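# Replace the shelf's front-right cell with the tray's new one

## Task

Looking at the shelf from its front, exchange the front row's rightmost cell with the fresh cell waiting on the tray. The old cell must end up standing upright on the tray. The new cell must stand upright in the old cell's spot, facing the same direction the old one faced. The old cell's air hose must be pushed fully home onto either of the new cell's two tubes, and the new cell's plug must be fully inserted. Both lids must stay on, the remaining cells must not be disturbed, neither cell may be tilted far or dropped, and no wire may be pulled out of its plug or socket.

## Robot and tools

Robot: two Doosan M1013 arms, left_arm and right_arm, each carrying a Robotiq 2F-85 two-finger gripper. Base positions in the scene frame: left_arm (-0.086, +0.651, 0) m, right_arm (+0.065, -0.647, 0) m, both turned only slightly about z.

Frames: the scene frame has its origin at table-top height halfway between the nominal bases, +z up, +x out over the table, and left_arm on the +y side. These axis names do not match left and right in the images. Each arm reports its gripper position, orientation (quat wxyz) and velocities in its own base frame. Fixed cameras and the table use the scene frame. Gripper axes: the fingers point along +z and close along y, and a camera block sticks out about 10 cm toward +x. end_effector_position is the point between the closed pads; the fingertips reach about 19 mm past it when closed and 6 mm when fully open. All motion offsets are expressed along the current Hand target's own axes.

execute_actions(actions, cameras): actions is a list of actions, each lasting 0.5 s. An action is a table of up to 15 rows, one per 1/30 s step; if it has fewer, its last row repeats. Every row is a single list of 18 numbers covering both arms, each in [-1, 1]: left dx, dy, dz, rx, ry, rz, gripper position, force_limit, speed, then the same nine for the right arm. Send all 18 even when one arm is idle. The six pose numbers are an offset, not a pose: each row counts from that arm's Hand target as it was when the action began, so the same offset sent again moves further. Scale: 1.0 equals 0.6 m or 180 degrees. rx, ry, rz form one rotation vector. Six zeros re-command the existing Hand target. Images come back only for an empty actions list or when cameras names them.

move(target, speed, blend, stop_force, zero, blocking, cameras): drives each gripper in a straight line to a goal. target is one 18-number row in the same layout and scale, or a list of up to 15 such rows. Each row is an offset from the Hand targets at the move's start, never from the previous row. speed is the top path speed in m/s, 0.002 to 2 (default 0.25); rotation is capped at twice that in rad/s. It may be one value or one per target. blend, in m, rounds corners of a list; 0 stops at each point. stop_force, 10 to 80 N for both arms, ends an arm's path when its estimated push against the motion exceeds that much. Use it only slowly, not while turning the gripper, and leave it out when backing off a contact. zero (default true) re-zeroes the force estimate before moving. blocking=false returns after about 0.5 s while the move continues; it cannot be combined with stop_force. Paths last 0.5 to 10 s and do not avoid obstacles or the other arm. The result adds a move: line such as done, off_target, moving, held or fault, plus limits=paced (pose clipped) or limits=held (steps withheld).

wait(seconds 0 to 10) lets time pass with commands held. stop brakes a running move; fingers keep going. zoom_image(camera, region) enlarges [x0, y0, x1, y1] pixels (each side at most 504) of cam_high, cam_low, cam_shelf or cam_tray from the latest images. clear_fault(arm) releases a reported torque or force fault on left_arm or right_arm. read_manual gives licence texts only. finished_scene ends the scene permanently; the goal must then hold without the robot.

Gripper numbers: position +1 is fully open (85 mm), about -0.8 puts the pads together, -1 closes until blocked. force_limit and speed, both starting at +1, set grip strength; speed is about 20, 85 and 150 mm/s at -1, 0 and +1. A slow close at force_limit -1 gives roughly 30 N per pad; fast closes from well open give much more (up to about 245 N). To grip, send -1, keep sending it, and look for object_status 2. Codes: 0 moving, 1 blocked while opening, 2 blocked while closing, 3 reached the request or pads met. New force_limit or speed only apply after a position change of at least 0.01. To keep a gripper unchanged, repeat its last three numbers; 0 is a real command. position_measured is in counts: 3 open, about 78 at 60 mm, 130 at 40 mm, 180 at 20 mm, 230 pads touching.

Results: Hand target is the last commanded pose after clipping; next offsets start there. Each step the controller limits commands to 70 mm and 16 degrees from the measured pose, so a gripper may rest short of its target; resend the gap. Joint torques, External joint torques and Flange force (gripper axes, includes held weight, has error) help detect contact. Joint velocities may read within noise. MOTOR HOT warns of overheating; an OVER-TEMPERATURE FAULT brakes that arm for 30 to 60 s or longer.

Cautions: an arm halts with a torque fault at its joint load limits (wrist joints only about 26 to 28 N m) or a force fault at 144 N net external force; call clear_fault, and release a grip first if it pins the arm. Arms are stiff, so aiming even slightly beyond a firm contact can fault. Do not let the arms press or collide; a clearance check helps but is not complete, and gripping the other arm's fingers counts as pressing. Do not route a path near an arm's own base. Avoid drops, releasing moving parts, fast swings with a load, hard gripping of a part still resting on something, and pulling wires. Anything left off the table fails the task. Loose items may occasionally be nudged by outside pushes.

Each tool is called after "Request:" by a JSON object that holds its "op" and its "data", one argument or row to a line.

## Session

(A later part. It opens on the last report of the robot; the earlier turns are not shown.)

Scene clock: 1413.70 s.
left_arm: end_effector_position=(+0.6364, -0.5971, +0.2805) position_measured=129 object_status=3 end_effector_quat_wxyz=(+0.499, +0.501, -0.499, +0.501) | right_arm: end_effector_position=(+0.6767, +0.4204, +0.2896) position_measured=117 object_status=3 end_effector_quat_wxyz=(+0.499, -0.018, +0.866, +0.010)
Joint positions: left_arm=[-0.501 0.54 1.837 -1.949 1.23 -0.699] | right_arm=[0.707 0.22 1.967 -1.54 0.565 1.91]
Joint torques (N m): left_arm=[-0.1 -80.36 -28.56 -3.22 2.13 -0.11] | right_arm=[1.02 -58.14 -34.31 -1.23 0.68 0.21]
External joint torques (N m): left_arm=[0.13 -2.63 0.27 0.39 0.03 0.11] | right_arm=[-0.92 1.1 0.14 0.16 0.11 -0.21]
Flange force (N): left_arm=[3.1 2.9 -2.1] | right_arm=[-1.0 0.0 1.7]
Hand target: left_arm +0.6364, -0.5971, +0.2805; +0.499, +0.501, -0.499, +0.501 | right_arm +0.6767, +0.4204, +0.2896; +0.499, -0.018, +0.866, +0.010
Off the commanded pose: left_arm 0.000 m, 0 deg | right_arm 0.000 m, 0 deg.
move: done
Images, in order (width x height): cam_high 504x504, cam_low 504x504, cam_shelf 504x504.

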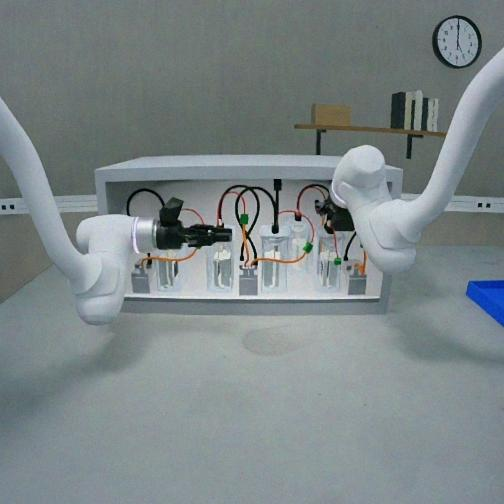

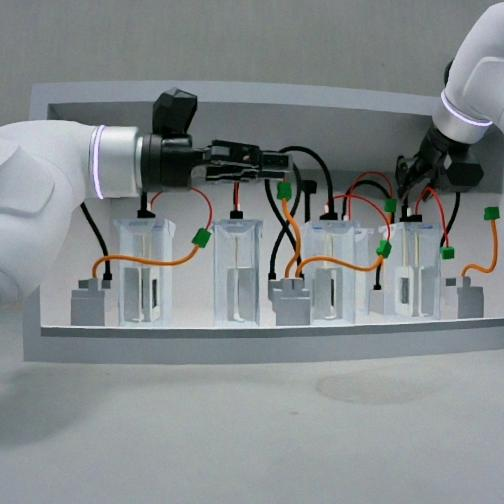

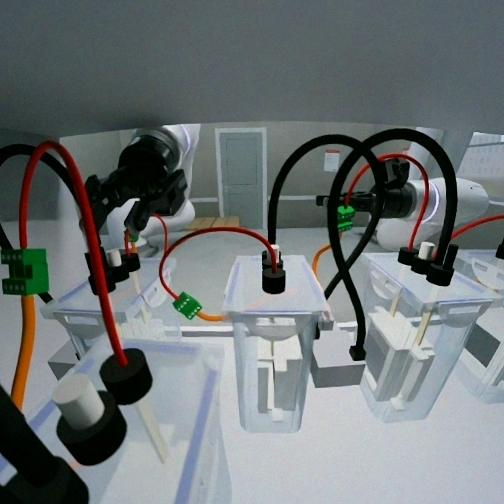

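Request:
{"op": "move", "data": {
  "target": [
    [0,0,0,0,0,0,0,0.8,-1,0,0.0075,0.005,0,0,0,0.1,0.8,-0.5],
    [0,0,0,0,0,0,0,0.8,-1,0.0022,0.0075,0.0682,0,0,0,0.1,0.8,-0.5]
  ],
  "speed": 0.04,
  "cameras": ["cam_high","cam_low","cam_shelf"]
}}

Request:
{"op": "zoom_image", "data": {
  "camera": "cam_low",
  "region": [384, 160, 454, 230]
}}

Request:
{"op": "zoom_image", "data": {
  "camera": "cam_high",
  "region": [305, 195, 355, 245]
}}

Request:
{"op": "zoom_image", "data": {
  "camera": "cam_shelf",
  "region": [70, 170, 180, 310]
}}

Scene clock: 1445.67 s.
left_arm: end_effector_position=(+0.6364, -0.5971, +0.2805) position_measured=129 object_status=3 end_effector_quat_wxyz=(+0.499, +0.501, -0.499, +0.501) | right_arm: end_effector_position=(+0.7112, +0.4263, +0.2679) position_measured=117 object_status=3 end_effector_quat_wxyz=(+0.499, -0.018, +0.866, +0.010)
Joint positions: left_arm=[-0.501 0.54 1.837 -1.949 1.23 -0.699] | right_arm=[0.678 0.284 1.93 -1.6 0.542 1.96]
Joint torques (N m): left_arm=[-0.05 -80.44 -28.53 -3.16 2.19 -0.17] | right_arm=[1.06 -63.52 -33.65 -1.16 0.87 0.08]
External joint torques (N m): left_arm=[-0.08 -2.29 0.29 0.33 -0.03 0.17] | right_arm=[-1.02 0.58 0.16 -0.07 0.03 -0.08]
Flange force (N): left_arm=[2.6 2.9 -1.6] | right_arm=[-0.1 -1.0 1.5]
Hand target: left_arm +0.6364, -0.5971, +0.2805; +0.499, +0.501, -0.499, +0.501 | right_arm +0.7112, +0.4263, +0.2679; +0.499, -0.018, +0.866, +0.010
Off the commanded pose: left_arm 0.000 m, 0 deg | right_arm 0.000 m, 0 deg.
move: done
Images, in order (width x height): cam_high 504x504, cam_low 504x504, cam_shelf 504x504.

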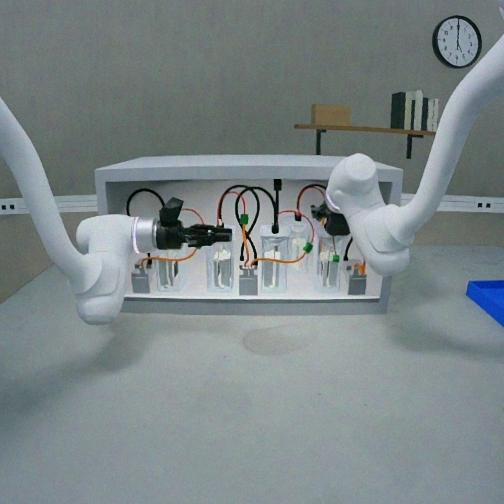

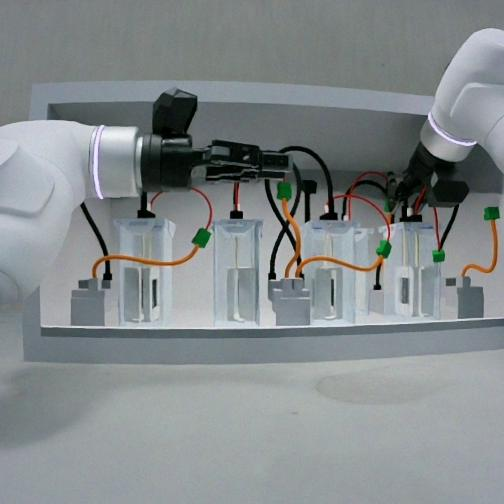

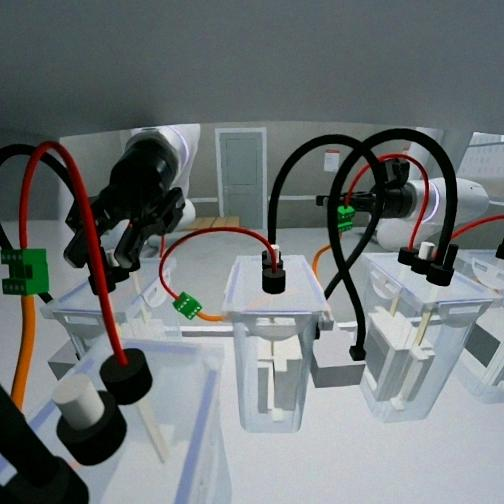

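Scaled by 7.200 from the camera's 504x504 image, which has a finer 720x720 frame.

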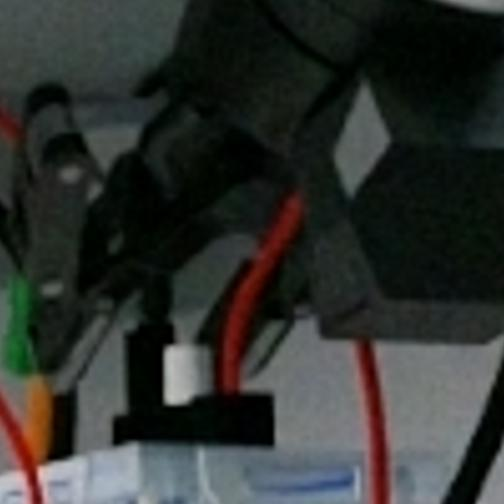

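Scaled by 10.080 from the camera's 504x504 image, which has a finer 720x720 frame.

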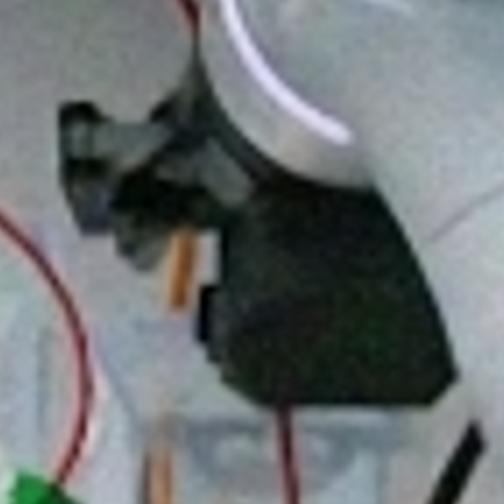

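Scaled by 3.600 from the camera's 504x504 image, which has a finer 720x720 frame.

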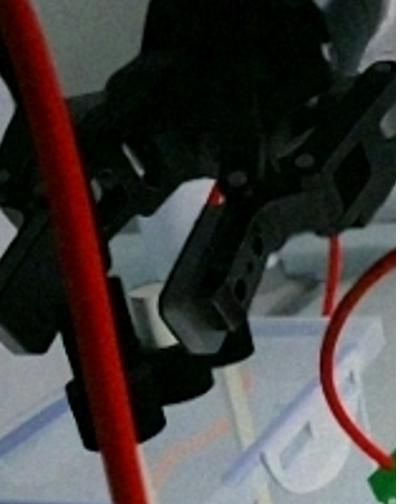

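Request:
{"op": "move", "data": {
  "target": [0,0,0,0,0,0,0,0.8,-1,0,0,0,0,0,0,-0.5,-0.4,-1],
  "cameras": ["cam_high","cam_low","cam_shelf"]
}}

Request:
{"op": "zoom_image", "data": {
  "camera": "cam_low",
  "region": [384, 160, 454, 230]
}}

Request:
{"op": "zoom_image", "data": {
  "camera": "cam_shelf",
  "region": [70, 170, 180, 310]
}}

Scene clock: 1456.93 s.
left_arm: end_effector_position=(+0.6364, -0.5971, +0.2805) position_measured=129 object_status=3 end_effector_quat_wxyz=(+0.499, +0.501, -0.499, +0.501) | right_arm: end_effector_position=(+0.7112, +0.4263, +0.2679) position_measured=192 object_status=0 end_effector_quat_wxyz=(+0.499, -0.018, +0.866, +0.010)
Joint positions: left_arm=[-0.501 0.54 1.837 -1.949 1.23 -0.699] | right_arm=[0.678 0.284 1.93 -1.6 0.542 1.96]
Joint torques (N m): left_arm=[0.11 -80.5 -28.56 -3.17 2.18 -0.09] | right_arm=[3.51 -63.43 -34.39 -1.39 -0.04 0.06]
External joint torques (N m): left_arm=[-0.29 -2.04 0.35 0.34 -0.03 0.09] | right_arm=[-3.46 0.47 0.85 0.16 0.94 -0.06]
Flange force (N): left_arm=[2.4 2.8 -1.3] | right_arm=[-0.5 -3.9 1.9]
Hand target: left_arm +0.6364, -0.5971, +0.2805; +0.499, +0.501, -0.499, +0.501 | right_arm +0.7112, +0.4263, +0.2679; +0.499, -0.018, +0.866, +0.010
Off the commanded pose: left_arm 0.000 m, 0 deg | right_arm 0.000 m, 0 deg.
move: done
Images, in order (width x height): cam_high 504x504, cam_low 504x504, cam_shelf 504x504.

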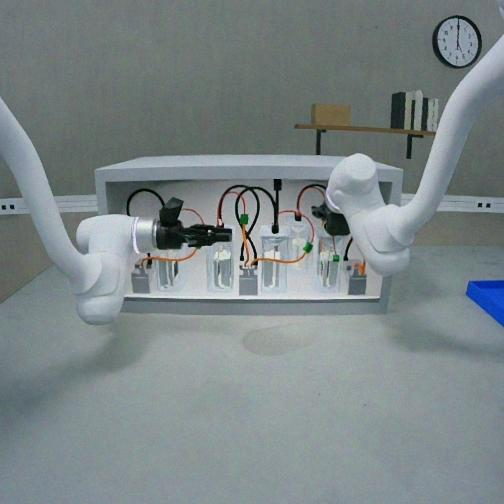

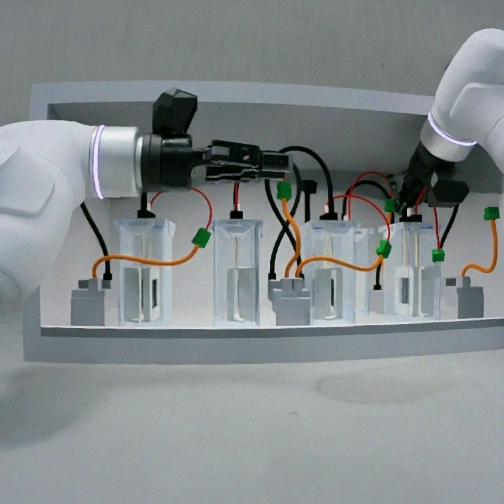

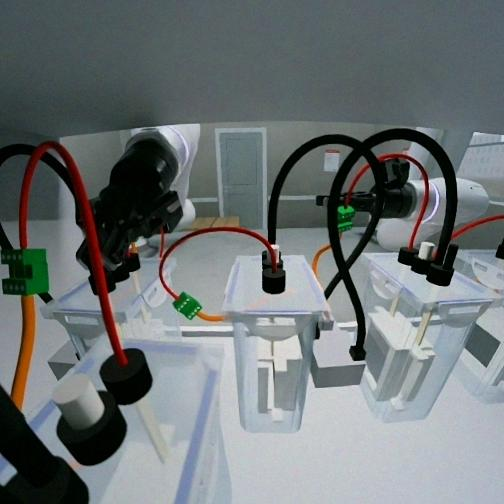

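Scaled by 7.200 from the camera's 504x504 image, which has a finer 720x720 frame.

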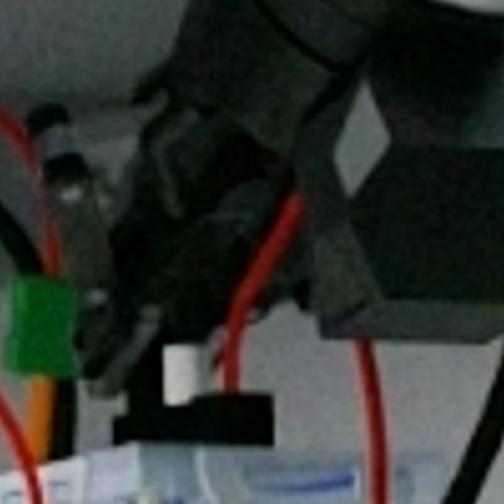

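Scaled by 3.600 from the camera's 504x504 image, which has a finer 720x720 frame.

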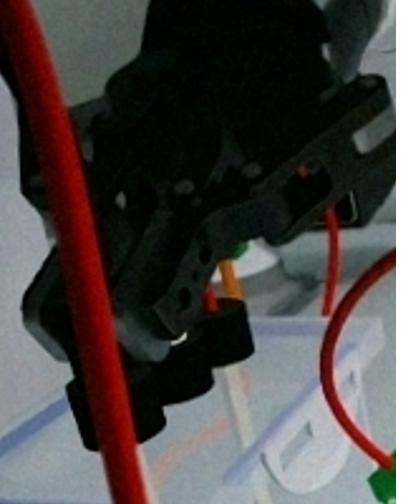

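Request:
{"op": "move", "data": {
  "target": [0,0,0,0,0,0,0,0.8,-1,0,-0.0025,0,0,0,0,-0.5,-0.4,-1],
  "speed": 0.02
}}

Request:
{"op": "move", "data": {
  "target": [0,0,0,0,0,0,0,0.8,-1,0,0,0,0,0,0,-1,0.3,-1]
}}

Request:
{"op": "wait", "data": {
  "seconds": 0.3
}}

Scene clock: 1465.30 s.
left_arm: end_effector_position=(+0.6364, -0.5971, +0.2805) position_measured=129 object_status=3 end_effector_quat_wxyz=(+0.499, +0.501, -0.499, +0.501) | right_arm: end_effector_position=(+0.7113, +0.4248, +0.2679) position_measured=192 object_status=3 end_effector_quat_wxyz=(+0.499, -0.018, +0.866, +0.010)
Joint positions: left_arm=[-0.501 0.54 1.837 -1.949 1.23 -0.699] | right_arm=[0.676 0.282 1.932 -1.602 0.54 1.961]
Joint torques (N m): left_arm=[0.14 -80.69 -28.48 -3.17 2.13 -0.17] | right_arm=[1.19 -63.2 -33.71 -1.32 0.84 0.06]
External joint torques (N m): left_arm=[-0.28 -1.75 0.31 0.35 0.02 0.18] | right_arm=[-1.09 0.21 0.18 0.08 0.07 -0.06]
Flange force (N): left_arm=[1.9 2.5 -1.2] | right_arm=[-0.6 -1.2 0.8]
Hand target: left_arm +0.6364, -0.5971, +0.2805; +0.499, +0.501, -0.499, +0.501 | right_arm +0.7113, +0.4248, +0.2679; +0.499, -0.018, +0.866, +0.010
Off the commanded pose: left_arm 0.000 m, 0 deg | right_arm 0.000 m, 0 deg.
move: done

Scene clock: 1466.13 s.
left_arm: end_effector_position=(+0.6364, -0.5971, +0.2805) position_measured=129 object_status=3 end_effector_quat_wxyz=(+0.499, +0.501, -0.499, +0.501) | right_arm: end_effector_position=(+0.7113, +0.4248, +0.2679) position_measured=210 object_status=0 end_effector_quat_wxyz=(+0.499, -0.018, +0.866, +0.010)
Joint positions: left_arm=[-0.501 0.54 1.837 -1.949 1.23 -0.699] | right_arm=[0.676 0.282 1.932 -1.602 0.54 1.961]
Joint torques (N m): left_arm=[0.31 -80.54 -28.61 -3.14 2.13 -0.11] | right_arm=[3.3 -62.53 -32.33 -1.09 0.12 0.02]
External joint torques (N m): left_arm=[-0.16 -1.67 0.48 0.33 0 0.11] | right_arm=[-3.31 -0.18 -1.15 -0.15 0.78 -0.02]
Flange force (N): left_arm=[1.8 2.6 -1.4] | right_arm=[-2.6 -2.4 3.2]
Hand target: left_arm +0.6364, -0.5971, +0.2805; +0.499, +0.501, -0.499, +0.501 | right_arm +0.7113, +0.4248, +0.2679; +0.499, -0.018, +0.866, +0.010
Off the commanded pose: left_arm 0.000 m, 0 deg | right_arm 0.000 m, 0 deg.
move: done

Scene clock: 1466.43 s.
left_arm: end_effector_position=(+0.6364, -0.5971, +0.2805) position_measured=129 object_status=3 end_effector_quat_wxyz=(+0.499, +0.501, -0.499, +0.501) | right_arm: end_effector_position=(+0.7113, +0.4248, +0.2679) position_measured=210 object_status=2 end_effector_quat_wxyz=(+0.499, -0.018, +0.866, +0.010)
Joint positions: left_arm=[-0.501 0.54 1.837 -1.949 1.23 -0.699] | right_arm=[0.676 0.282 1.932 -1.602 0.54 1.961]
Joint torques (N m): left_arm=[0.01 -80.52 -28.6 -3.14 2.19 -0.14] | right_arm=[3.68 -62.4 -32.39 -0.98 0.05 0.05]
External joint torques (N m): left_arm=[0.28 -2.45 0.31 0.32 -0.03 0.15] | right_arm=[-3.64 -0.28 -1.07 -0.26 0.85 -0.06]
Flange force (N): left_arm=[2.8 2.8 -2.2] | right_arm=[-2.5 -3.1 3.3]
Hand target: left_arm +0.6364, -0.5971, +0.2805; +0.499, +0.501, -0.499, +0.501 | right_arm +0.7113, +0.4248, +0.2679; +0.499, -0.018, +0.866, +0.010
Tool commands: left_gripper/position=+0.0 left_gripper/force_limit=+0.8 left_gripper/speed=-1.0 right_gripper/position=-1.0 right_gripper/force_limit=+0.3 right_gripper/speed=-1.0
Off the commanded pose: left_arm 0.000 m, 0 deg | right_arm 0.000 m, 0 deg.
wait: 0.30 s; at rest by 0.17 s

Request:
{"op": "wait", "data": {
  "seconds": 0.1,
  "cameras": ["cam_high","cam_low","cam_shelf"]
}}

Request:
{"op": "zoom_image", "data": {
  "camera": "cam_low",
  "region": [389, 175, 429, 235]
}}

Request:
{"op": "zoom_image", "data": {
  "camera": "cam_shelf",
  "region": [70, 200, 150, 300]
}}

Request:
{"op": "zoom_image", "data": {
  "camera": "cam_high",
  "region": [305, 195, 355, 245]
}}

Scene clock: 1482.27 s.
left_arm: end_effector_position=(+0.6364, -0.5971, +0.2805) position_measured=129 object_status=3 end_effector_quat_wxyz=(+0.499, +0.501, -0.499, +0.501) | right_arm: end_effector_position=(+0.7113, +0.4248, +0.2679) position_measured=210 object_status=2 end_effector_quat_wxyz=(+0.499, -0.018, +0.866, +0.010)
Joint positions: left_arm=[-0.501 0.54 1.837 -1.949 1.23 -0.699] | right_arm=[0.676 0.282 1.932 -1.602 0.54 1.961]
Joint torques (N m): left_arm=[0.23 -80.61 -28.56 -3.25 2.22 -0.18] | right_arm=[3.36 -62.49 -32.24 -1.04 0.09 0.07]
External joint torques (N m): left_arm=[-0.29 -2.06 0.3 0.42 -0.06 0.19] | right_arm=[-3.29 -0.49 -1.31 -0.2 0.81 -0.07]
Flange force (N): left_arm=[2.3 2.8 -1.3] | right_arm=[-3.0 -2.5 2.9]
Hand target: left_arm +0.6364, -0.5971, +0.2805; +0.499, +0.501, -0.499, +0.501 | right_arm +0.7113, +0.4248, +0.2679; +0.499, -0.018, +0.866, +0.010
Tool commands: left_gripper/position=+0.0 left_gripper/force_limit=+0.8 left_gripper/speed=-1.0 right_gripper/position=-1.0 right_gripper/force_limit=+0.3 right_gripper/speed=-1.0
Off the commanded pose: left_arm 0.000 m, 0 deg | right_arm 0.000 m, 0 deg.
wait: 0.10 s; at rest from the start
Images, in order (width x height): cam_high 504x504, cam_low 504x504, cam_shelf 504x504.

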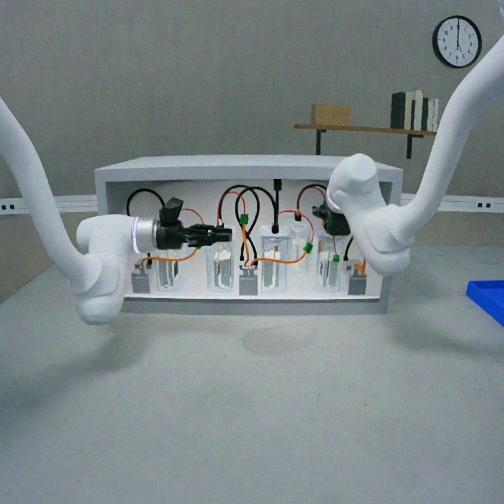

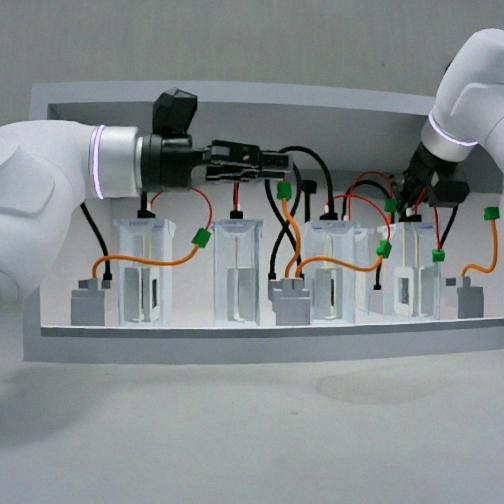

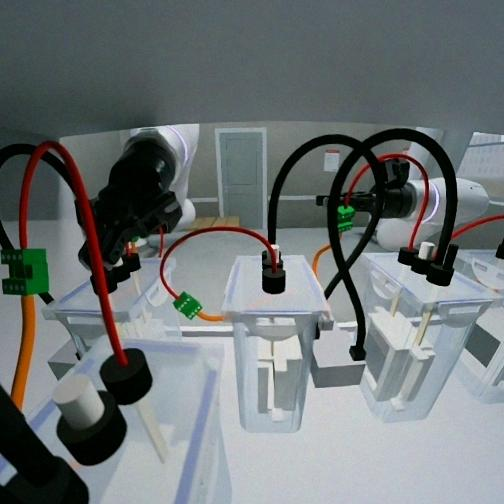

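Scaled by 8.400 from the camera's 504x504 image, which has a finer 720x720 frame.

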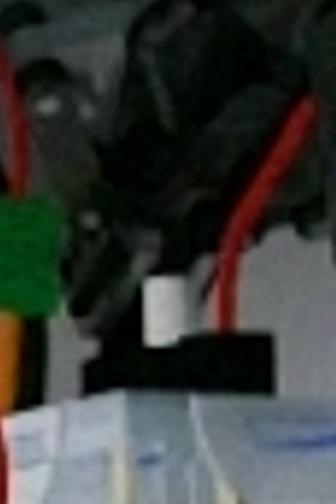

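Scaled by 5.040 from the camera's 504x504 image, which has a finer 720x720 frame.

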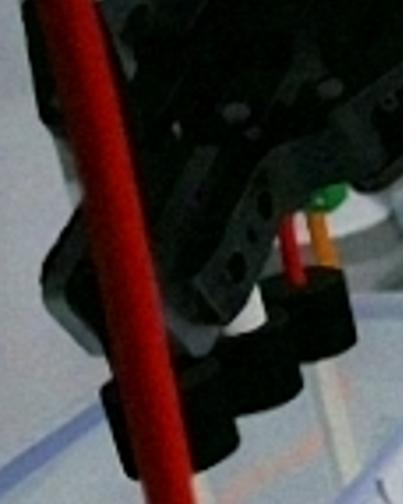

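Scaled by 10.080 from the camera's 504x504 image, which has a finer 720x720 frame.

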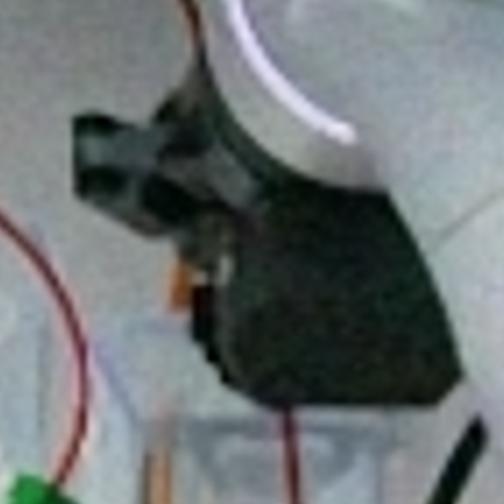

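Request:
{"op": "move", "data": {
  "target": [0,0,0,0,0,0,0,0.8,-1,-0.0072,0,-0.0042,0,0,0,-1,0.3,-1],
  "speed": 0.02,
  "cameras": ["cam_low","cam_shelf"]
}}

Request:
{"op": "zoom_image", "data": {
  "camera": "cam_low",
  "region": [374, 185, 454, 335]
}}

Request:
{"op": "zoom_image", "data": {
  "camera": "cam_shelf",
  "region": [70, 200, 150, 300]
}}

Scene clock: 1493.93 s.
left_arm: end_effector_position=(+0.6364, -0.5971, +0.2805) position_measured=129 object_status=3 end_effector_quat_wxyz=(+0.499, +0.501, -0.499, +0.501) | right_arm: end_effector_position=(+0.7113, +0.4248, +0.2729) position_measured=210 object_status=2 end_effector_quat_wxyz=(+0.499, -0.018, +0.866, +0.010)
Joint positions: left_arm=[-0.501 0.54 1.837 -1.949 1.23 -0.699] | right_arm=[0.676 0.277 1.928 -1.587 0.54 1.943]
Joint torques (N m): left_arm=[0.12 -80.68 -28.67 -3.14 2.13 -0.12] | right_arm=[2.55 -66.32 -35.72 -1.51 0.71 0.01]
External joint torques (N m): left_arm=[-0.2 -1.94 0.39 0.31 0.02 0.13] | right_arm=[-2.63 4.68 2.18 0.33 0.14 -0.01]
Flange force (N): left_arm=[2.1 2.8 -1.4] | right_arm=[2.6 -1.3 6.4]
Hand target: left_arm +0.6364, -0.5971, +0.2805; +0.499, +0.501, -0.499, +0.501 | right_arm +0.7113, +0.4248, +0.2729; +0.499, -0.018, +0.866, +0.010
Off the commanded pose: left_arm 0.000 m, 0 deg | right_arm 0.000 m, 0 deg.
move: done
Images, in order (width x height): cam_low 504x504, cam_shelf 504x504.

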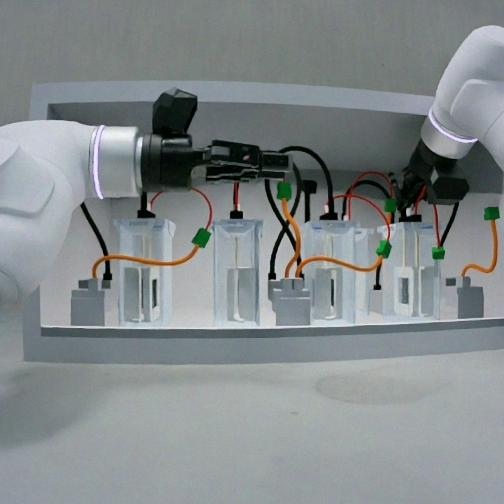

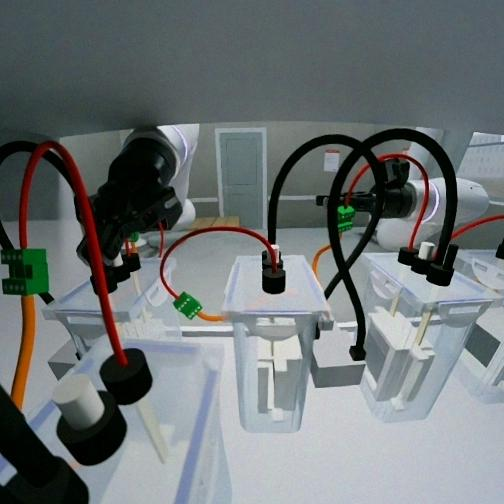

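Scaled by 3.360 from the camera's 504x504 image, which has a finer 720x720 frame.

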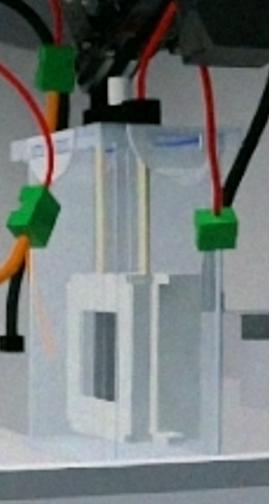

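Scaled by 5.040 from the camera's 504x504 image, which has a finer 720x720 frame.

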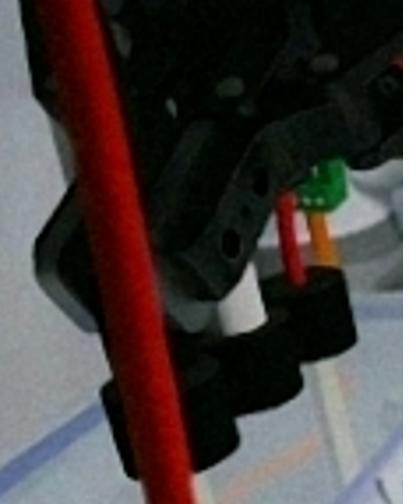

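Request:
{"op": "move", "data": {
  "target": [0,0,0,0,0,0,0,0.8,-1,-0.0115,0,-0.0067,0,0,0,-1,0.3,-1],
  "speed": 0.02
}}

Request:
{"op": "move", "data": {
  "target": [0,0,0,0,0,0,0,0.8,-1,-0.0115,0,-0.0067,0,0,0,-1,0.3,-1],
  "speed": 0.02,
  "cameras": ["cam_high","cam_low","cam_shelf"]
}}

Request:
{"op": "zoom_image", "data": {
  "camera": "cam_low",
  "region": [384, 165, 434, 235]
}}

Request:
{"op": "zoom_image", "data": {
  "camera": "cam_shelf",
  "region": [70, 200, 150, 300]
}}

Request:
{"op": "zoom_image", "data": {
  "camera": "cam_high",
  "region": [305, 195, 355, 245]
}}

Scene clock: 1503.47 s.
left_arm: end_effector_position=(+0.6364, -0.5971, +0.2805) position_measured=129 object_status=3 end_effector_quat_wxyz=(+0.499, +0.501, -0.499, +0.501) | right_arm: end_effector_position=(+0.7104, +0.4242, +0.2740) position_measured=210 object_status=2 end_effector_quat_wxyz=(+0.498, -0.018, +0.867, +0.009)
Joint positions: left_arm=[-0.501 0.54 1.837 -1.949 1.23 -0.699] | right_arm=[0.676 0.275 1.927 -1.575 0.54 1.93]
Joint torques (N m): left_arm=[0.2 -80.73 -28.72 -3.15 2.14 -0.15] | right_arm=[-8.86 -97.94 -66.64 -4.05 3.19 -0.48]
External joint torques (N m): left_arm=[-0.07 -1.73 0.53 0.33 0.01 0.15] | right_arm=[8.78 36.03 32.88 2.89 -2.36 0.48]
External joint torques when the fault began: right_arm=[9.75 76.86 78.74 7.82 -4.02 1.75]
Flange force (N): left_arm=[1.8 2.7 -1.6] | right_arm=[57.0 4.5 14.3]
Flange force when the fault began (N): right_arm=[128.2 -9.7 28.3]
Hand target: left_arm +0.6364, -0.5971, +0.2805; +0.499, +0.501, -0.499, +0.501 | right_arm +0.7104, +0.4242, +0.2740; +0.498, -0.018, +0.867, +0.009 (not the last commanded pose)
Tool commands: left_gripper/position=+0.0 left_gripper/force_limit=+0.8 left_gripper/speed=-1.0 right_gripper/position=-1.0 right_gripper/force_limit=+0.301961 right_gripper/speed=-1.0
Off the commanded pose: left_arm 0.000 m, 0 deg | right_arm 0.007 m, 0 deg.
FORCE FAULT: contact force on the right arm reached its limit, and that arm stopped. The contact can be on any part of that arm, not only on its tool. That arm's remaining commands of this call were not run. That arm is still stopped at the end of this call. While its stop runs, that arm takes no new command, but its gripper still runs the gripper command that each later call begins with.
CLEAR FAULT: the right arm stays stopped until you call clear_fault(arm="right_arm").
move: fault (right_arm)

not run: an earlier result of this reply reported a stop or a fault. Calls in your next reply go to the robot.

Scaled by 7.200 from the camera's 504x504 image, which has a finer 720x720 frame.
This view is cut from an older image: the scene may have changed since it was taken.

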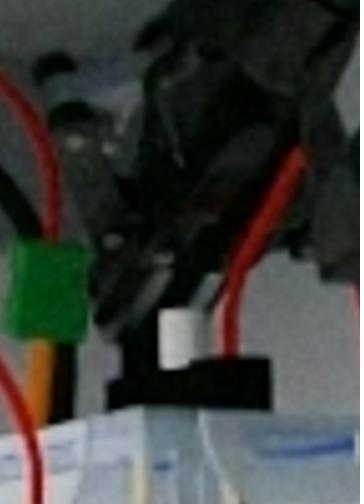

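Scaled by 5.040 from the camera's 504x504 image, which has a finer 720x720 frame.
This view is cut from an older image: the scene may have changed since it was taken.

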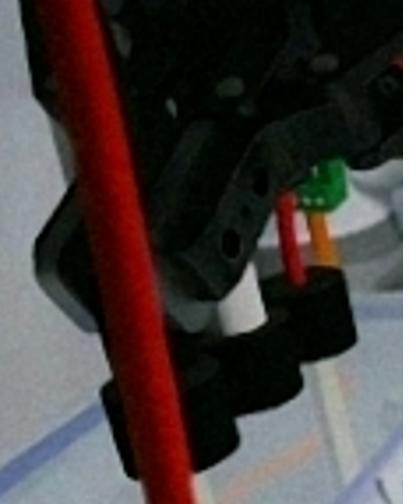

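This scene's latest camera images include none from cam_high. They are from: cam_low, cam_shelf. cam_high's image comes with the result of a call that names it in "cameras".

Request:
{"op": "clear_fault", "data": {
  "arm": "right_arm",
  "cameras": ["cam_high","cam_low","cam_shelf"]
}}

Request:
{"op": "zoom_image", "data": {
  "camera": "cam_low",
  "region": [374, 80, 504, 240]
}}

Request:
{"op": "zoom_image", "data": {
  "camera": "cam_high",
  "region": [290, 120, 430, 260]
}}

Request:
{"op": "zoom_image", "data": {
  "camera": "cam_shelf",
  "region": [50, 100, 200, 320]
}}

Scene clock: 1522.97 s.
left_arm: end_effector_position=(+0.6364, -0.5971, +0.2805) position_measured=129 object_status=3 end_effector_quat_wxyz=(+0.499, +0.501, -0.499, +0.501) | right_arm: end_effector_position=(+0.7104, +0.4242, +0.2740) position_measured=210 object_status=2 end_effector_quat_wxyz=(+0.498, -0.018, +0.867, +0.009)
Joint positions: left_arm=[-0.501 0.54 1.837 -1.949 1.23 -0.699] | right_arm=[0.676 0.275 1.927 -1.575 0.54 1.93]
Joint torques (N m): left_arm=[0.13 -80.88 -28.66 -3.17 2.18 -0.14] | right_arm=[-9.1 -97.82 -66.59 -4 3.18 -0.51]
External joint torques (N m): left_arm=[-0.07 -1.71 0.44 0.35 -0.03 0.14] | right_arm=[9.04 35.28 32.71 2.84 -2.33 0.51]
Flange force (N): left_arm=[1.9 2.5 -1.5] | right_arm=[56.9 4.3 13.2]
Hand target: left_arm +0.6364, -0.5971, +0.2805; +0.499, +0.501, -0.499, +0.501 | right_arm +0.7104, +0.4242, +0.2740; +0.498, -0.018, +0.867, +0.009 (not the last commanded pose)
Tool commands: left_gripper/position=+0.0 left_gripper/force_limit=+0.8 left_gripper/speed=-1.0 right_gripper/position=-1.0 right_gripper/force_limit=+0.301961 right_gripper/speed=-1.0
Off the commanded pose: left_arm 0.000 m, 0 deg | right_arm 0.007 m, 0 deg.
FORCE FAULT, CONTINUED: the right arm's stop, for the force fault that an earlier result reported, is over. The call counts as one of the actions that you can send in this scene. That arm's target is now where it stood when the stop ended, not its last command. That arm accepts commands again.
CLEAR FAULT: your call cleared the right arm's force fault. If the contact force or a joint's load stays at its limit, that arm stops again.
Images, in order (width x height): cam_high 504x504, cam_low 504x504, cam_shelf 504x504.

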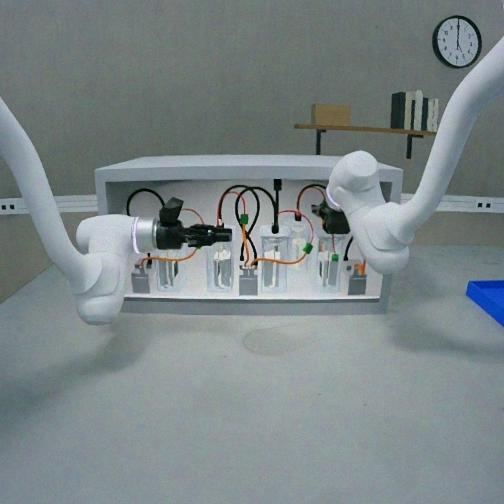

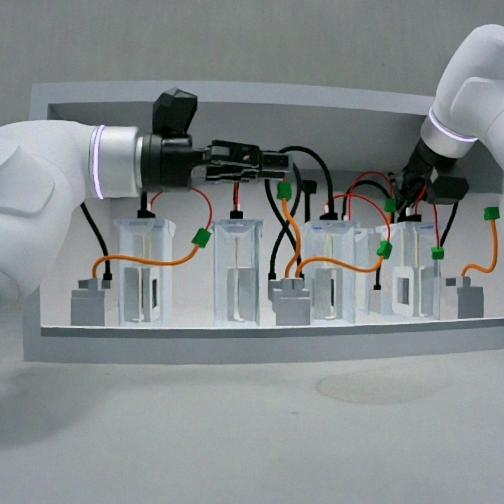

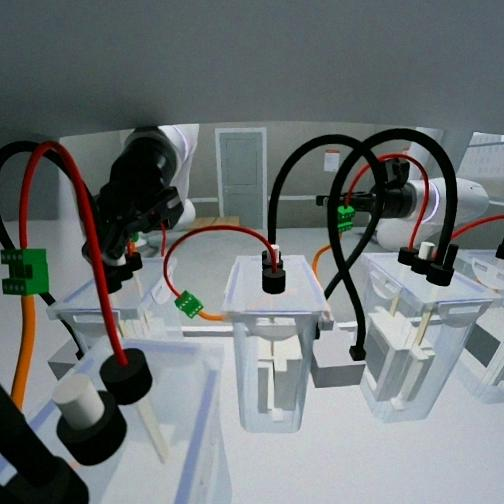

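Scaled by 3.150 from the camera's 504x504 image, which has a finer 720x720 frame.

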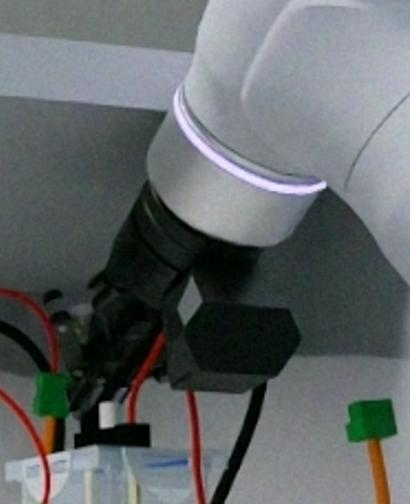

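Scaled by 3.600 from the camera's 504x504 image, which has a finer 720x720 frame.

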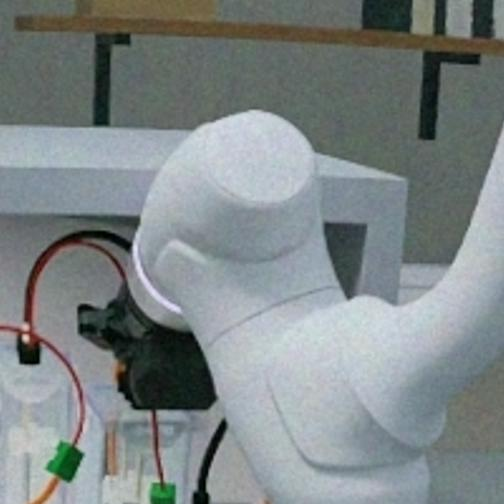

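Scaled by 2.291 from the camera's 504x504 image, which has a finer 720x720 frame.

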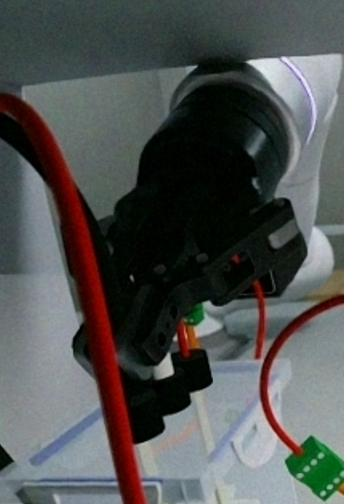

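Request:
{"op": "move", "data": {
  "target": [0,0,0,0,0,0,0,0.8,-1,0.0058,0,0.0033,0,0,0,-1,0.3,-1],
  "speed": 0.02
}}

Request:
{"op": "move", "data": {
  "target": [0,0,0,0,0,0,0,0.8,-1,0,0,0,0,0,0,-0.1,0.3,-1]
}}

Request:
{"op": "move", "data": {
  "target": [0,0,0,0,0,0,0,0.8,-1,0,0,-0.1667,0,0,0,-0.1,0.3,-1],
  "speed": 0.08,
  "cameras": ["cam_high","cam_low","cam_shelf"]
}}

Request:
{"op": "zoom_image", "data": {
  "camera": "cam_low",
  "region": [374, 140, 454, 240]
}}

Request:
{"op": "zoom_image", "data": {
  "camera": "cam_high",
  "region": [305, 195, 365, 255]
}}

Request:
{"op": "zoom_image", "data": {
  "camera": "cam_shelf",
  "region": [50, 170, 180, 300]
}}

Scene clock: 1571.47 s.
left_arm: end_effector_position=(+0.6364, -0.5971, +0.2805) position_measured=129 object_status=3 end_effector_quat_wxyz=(+0.499, +0.501, -0.499, +0.501) | right_arm: end_effector_position=(+0.7103, +0.4242, +0.2700) position_measured=210 object_status=2 end_effector_quat_wxyz=(+0.498, -0.018, +0.867, +0.009)
Joint positions: left_arm=[-0.501 0.54 1.837 -1.949 1.23 -0.699] | right_arm=[0.676 0.279 1.931 -1.587 0.54 1.945]
Joint torques (N m): left_arm=[0.05 -80.89 -28.52 -3.17 2.17 -0.16] | right_arm=[0.82 -60.21 -29.46 -0.31 0.73 0.06]
External joint torques (N m): left_arm=[-0.12 -1.64 0.33 0.36 -0.02 0.16] | right_arm=[-0.88 -2.07 -4.12 -0.88 0.14 -0.06]
Flange force (N): left_arm=[1.8 2.3 -1.3] | right_arm=[-4.9 1.0 2.4]
Hand target: left_arm +0.6364, -0.5971, +0.2805; +0.499, +0.501, -0.499, +0.501 | right_arm +0.7103, +0.4242, +0.2700; +0.498, -0.018, +0.867, +0.009
Off the commanded pose: left_arm 0.000 m, 0 deg | right_arm 0.000 m, 0 deg.
move: done

Scene clock: 1573.03 s.
left_arm: end_effector_position=(+0.6364, -0.5971, +0.2805) position_measured=129 object_status=3 end_effector_quat_wxyz=(+0.499, +0.501, -0.499, +0.501) | right_arm: end_effector_position=(+0.7103, +0.4242, +0.2699) position_measured=141 object_status=0 end_effector_quat_wxyz=(+0.498, -0.018, +0.867, +0.009)
Joint positions: left_arm=[-0.501 0.54 1.837 -1.949 1.23 -0.699] | right_arm=[0.676 0.279 1.931 -1.587 0.54 1.945]
Joint torques (N m): left_arm=[0.37 -80.84 -28.6 -3.23 2.12 -0.14] | right_arm=[1.3 -63.11 -33.81 -1.18 0.77 0.05]
External joint torques (N m): left_arm=[-0.48 -1.6 0.36 0.4 0.03 0.15] | right_arm=[-1.25 0.53 0.18 -0.01 0.1 -0.05]
Flange force (N): left_arm=[1.8 2.5 -0.9] | right_arm=[-0.3 -1.3 1.5]
Hand target: left_arm +0.6364, -0.5971, +0.2805; +0.499, +0.501, -0.499, +0.501 | right_arm +0.7103, +0.4242, +0.2700; +0.498, -0.018, +0.867, +0.009
Off the commanded pose: left_arm 0.000 m, 0 deg | right_arm 0.000 m, 0 deg.
move: done

Scene clock: 1574.60 s.
left_arm: end_effector_position=(+0.6364, -0.5971, +0.2805) position_measured=129 object_status=3 end_effector_quat_wxyz=(+0.499, +0.501, -0.499, +0.501) | right_arm: end_effector_position=(+0.6240, +0.4209, +0.3204) position_measured=141 object_status=3 end_effector_quat_wxyz=(+0.498, -0.018, +0.867, +0.009)
Joint positions: left_arm=[-0.501 0.54 1.837 -1.949 1.23 -0.699] | right_arm=[0.769 0.137 2.002 -1.435 0.62 1.825]
Joint torques (N m): left_arm=[0.3 -80.41 -28.81 -3.17 2.22 -0.18] | right_arm=[1.16 -50.01 -35.63 -0.93 0.44 -0.01]
External joint torques (N m): left_arm=[-0.37 -2.31 0.55 0.34 -0.06 0.18] | right_arm=[-1.14 -0.01 0.13 0.09 0.17 0.01]
Flange force (N): left_arm=[2.5 3.6 -1.5] | right_arm=[-0.6 -1.4 0.8]
Hand target: left_arm +0.6364, -0.5971, +0.2805; +0.499, +0.501, -0.499, +0.501 | right_arm +0.6240, +0.4209, +0.3204; +0.498, -0.018, +0.867, +0.009
Off the commanded pose: left_arm 0.000 m, 0 deg | right_arm 0.000 m, 0 deg.
move: done
Images, in order (width x height): cam_high 504x504, cam_low 504x504, cam_shelf 504x504.

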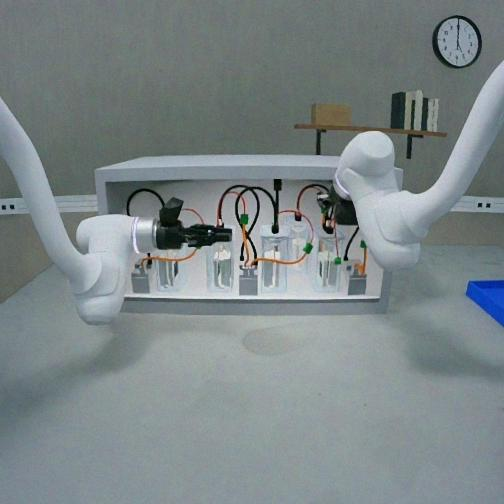

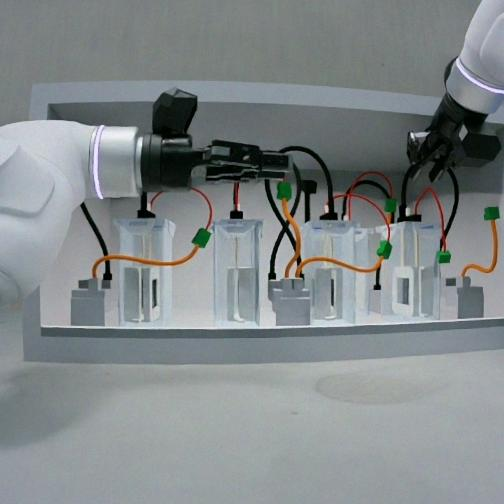

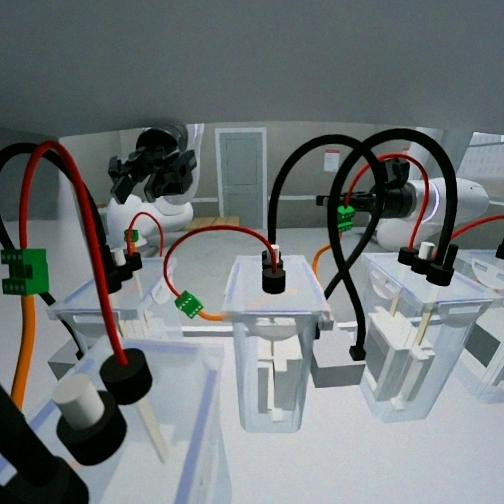

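Scaled by 5.040 from the camera's 504x504 image, which has a finer 720x720 frame.

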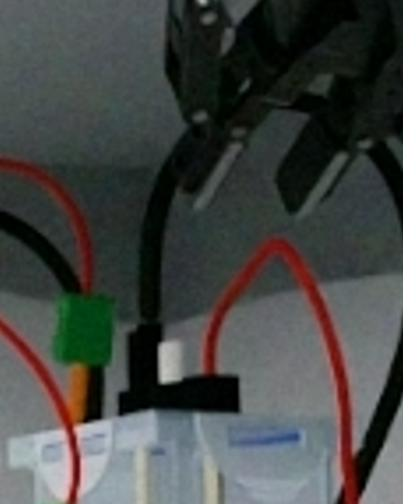

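Scaled by 8.400 from the camera's 504x504 image, which has a finer 720x720 frame.

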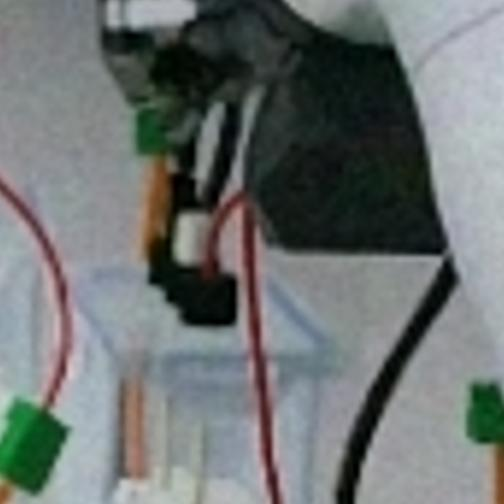

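Scaled by 3.877 from the camera's 504x504 image, which has a finer 720x720 frame.

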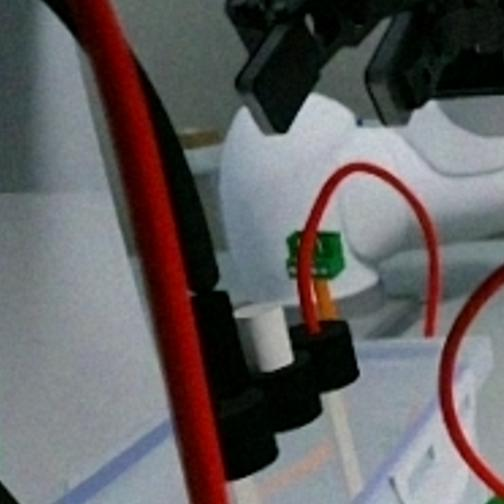

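Request:
{"op": "zoom_image", "data": {
  "camera": "cam_low",
  "region": [392, 190, 427, 225]
}}

Request:
{"op": "zoom_image", "data": {
  "camera": "cam_shelf",
  "region": [90, 220, 150, 300]
}}

Request:
{"op": "zoom_image", "data": {
  "camera": "cam_high",
  "region": [315, 205, 345, 240]
}}

Request:
{"op": "zoom_image", "data": {
  "camera": "cam_shelf",
  "region": [385, 220, 475, 300]
}}

Scaled by 14.400 from the camera's 504x504 image, which has a finer 720x720 frame.

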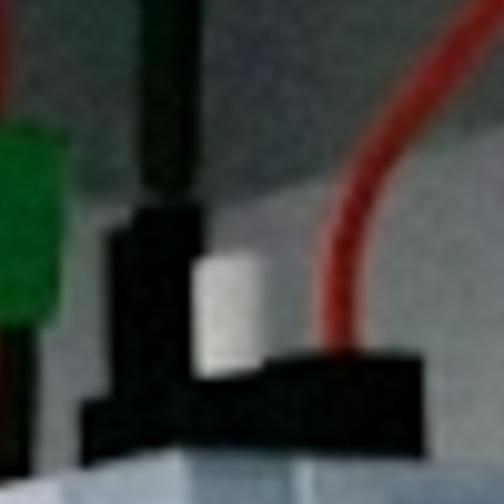

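Scaled by 6.300 from the camera's 504x504 image, which has a finer 720x720 frame.

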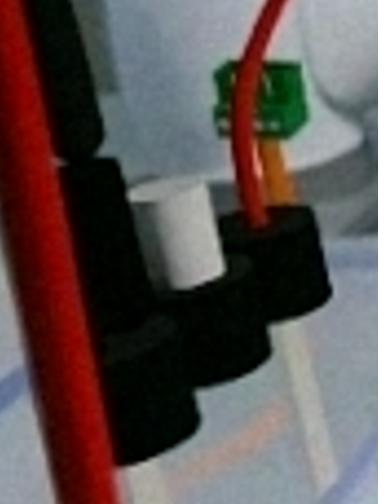

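Scaled by 14.400 from the camera's 504x504 image, which has a finer 720x720 frame.

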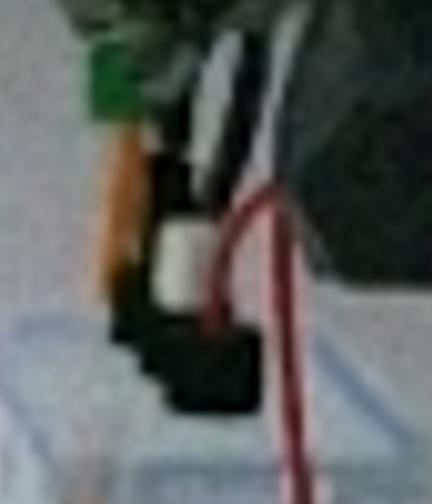

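Scaled by 5.600 from the camera's 504x504 image, which has a finer 720x720 frame.

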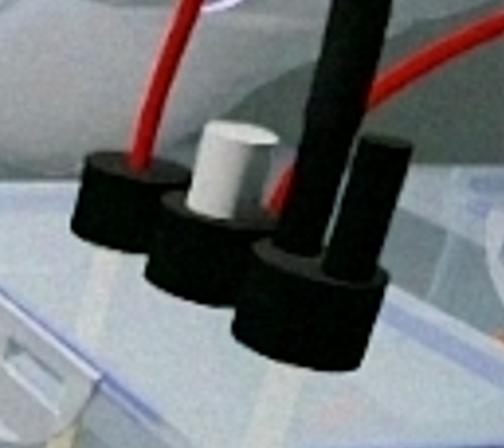

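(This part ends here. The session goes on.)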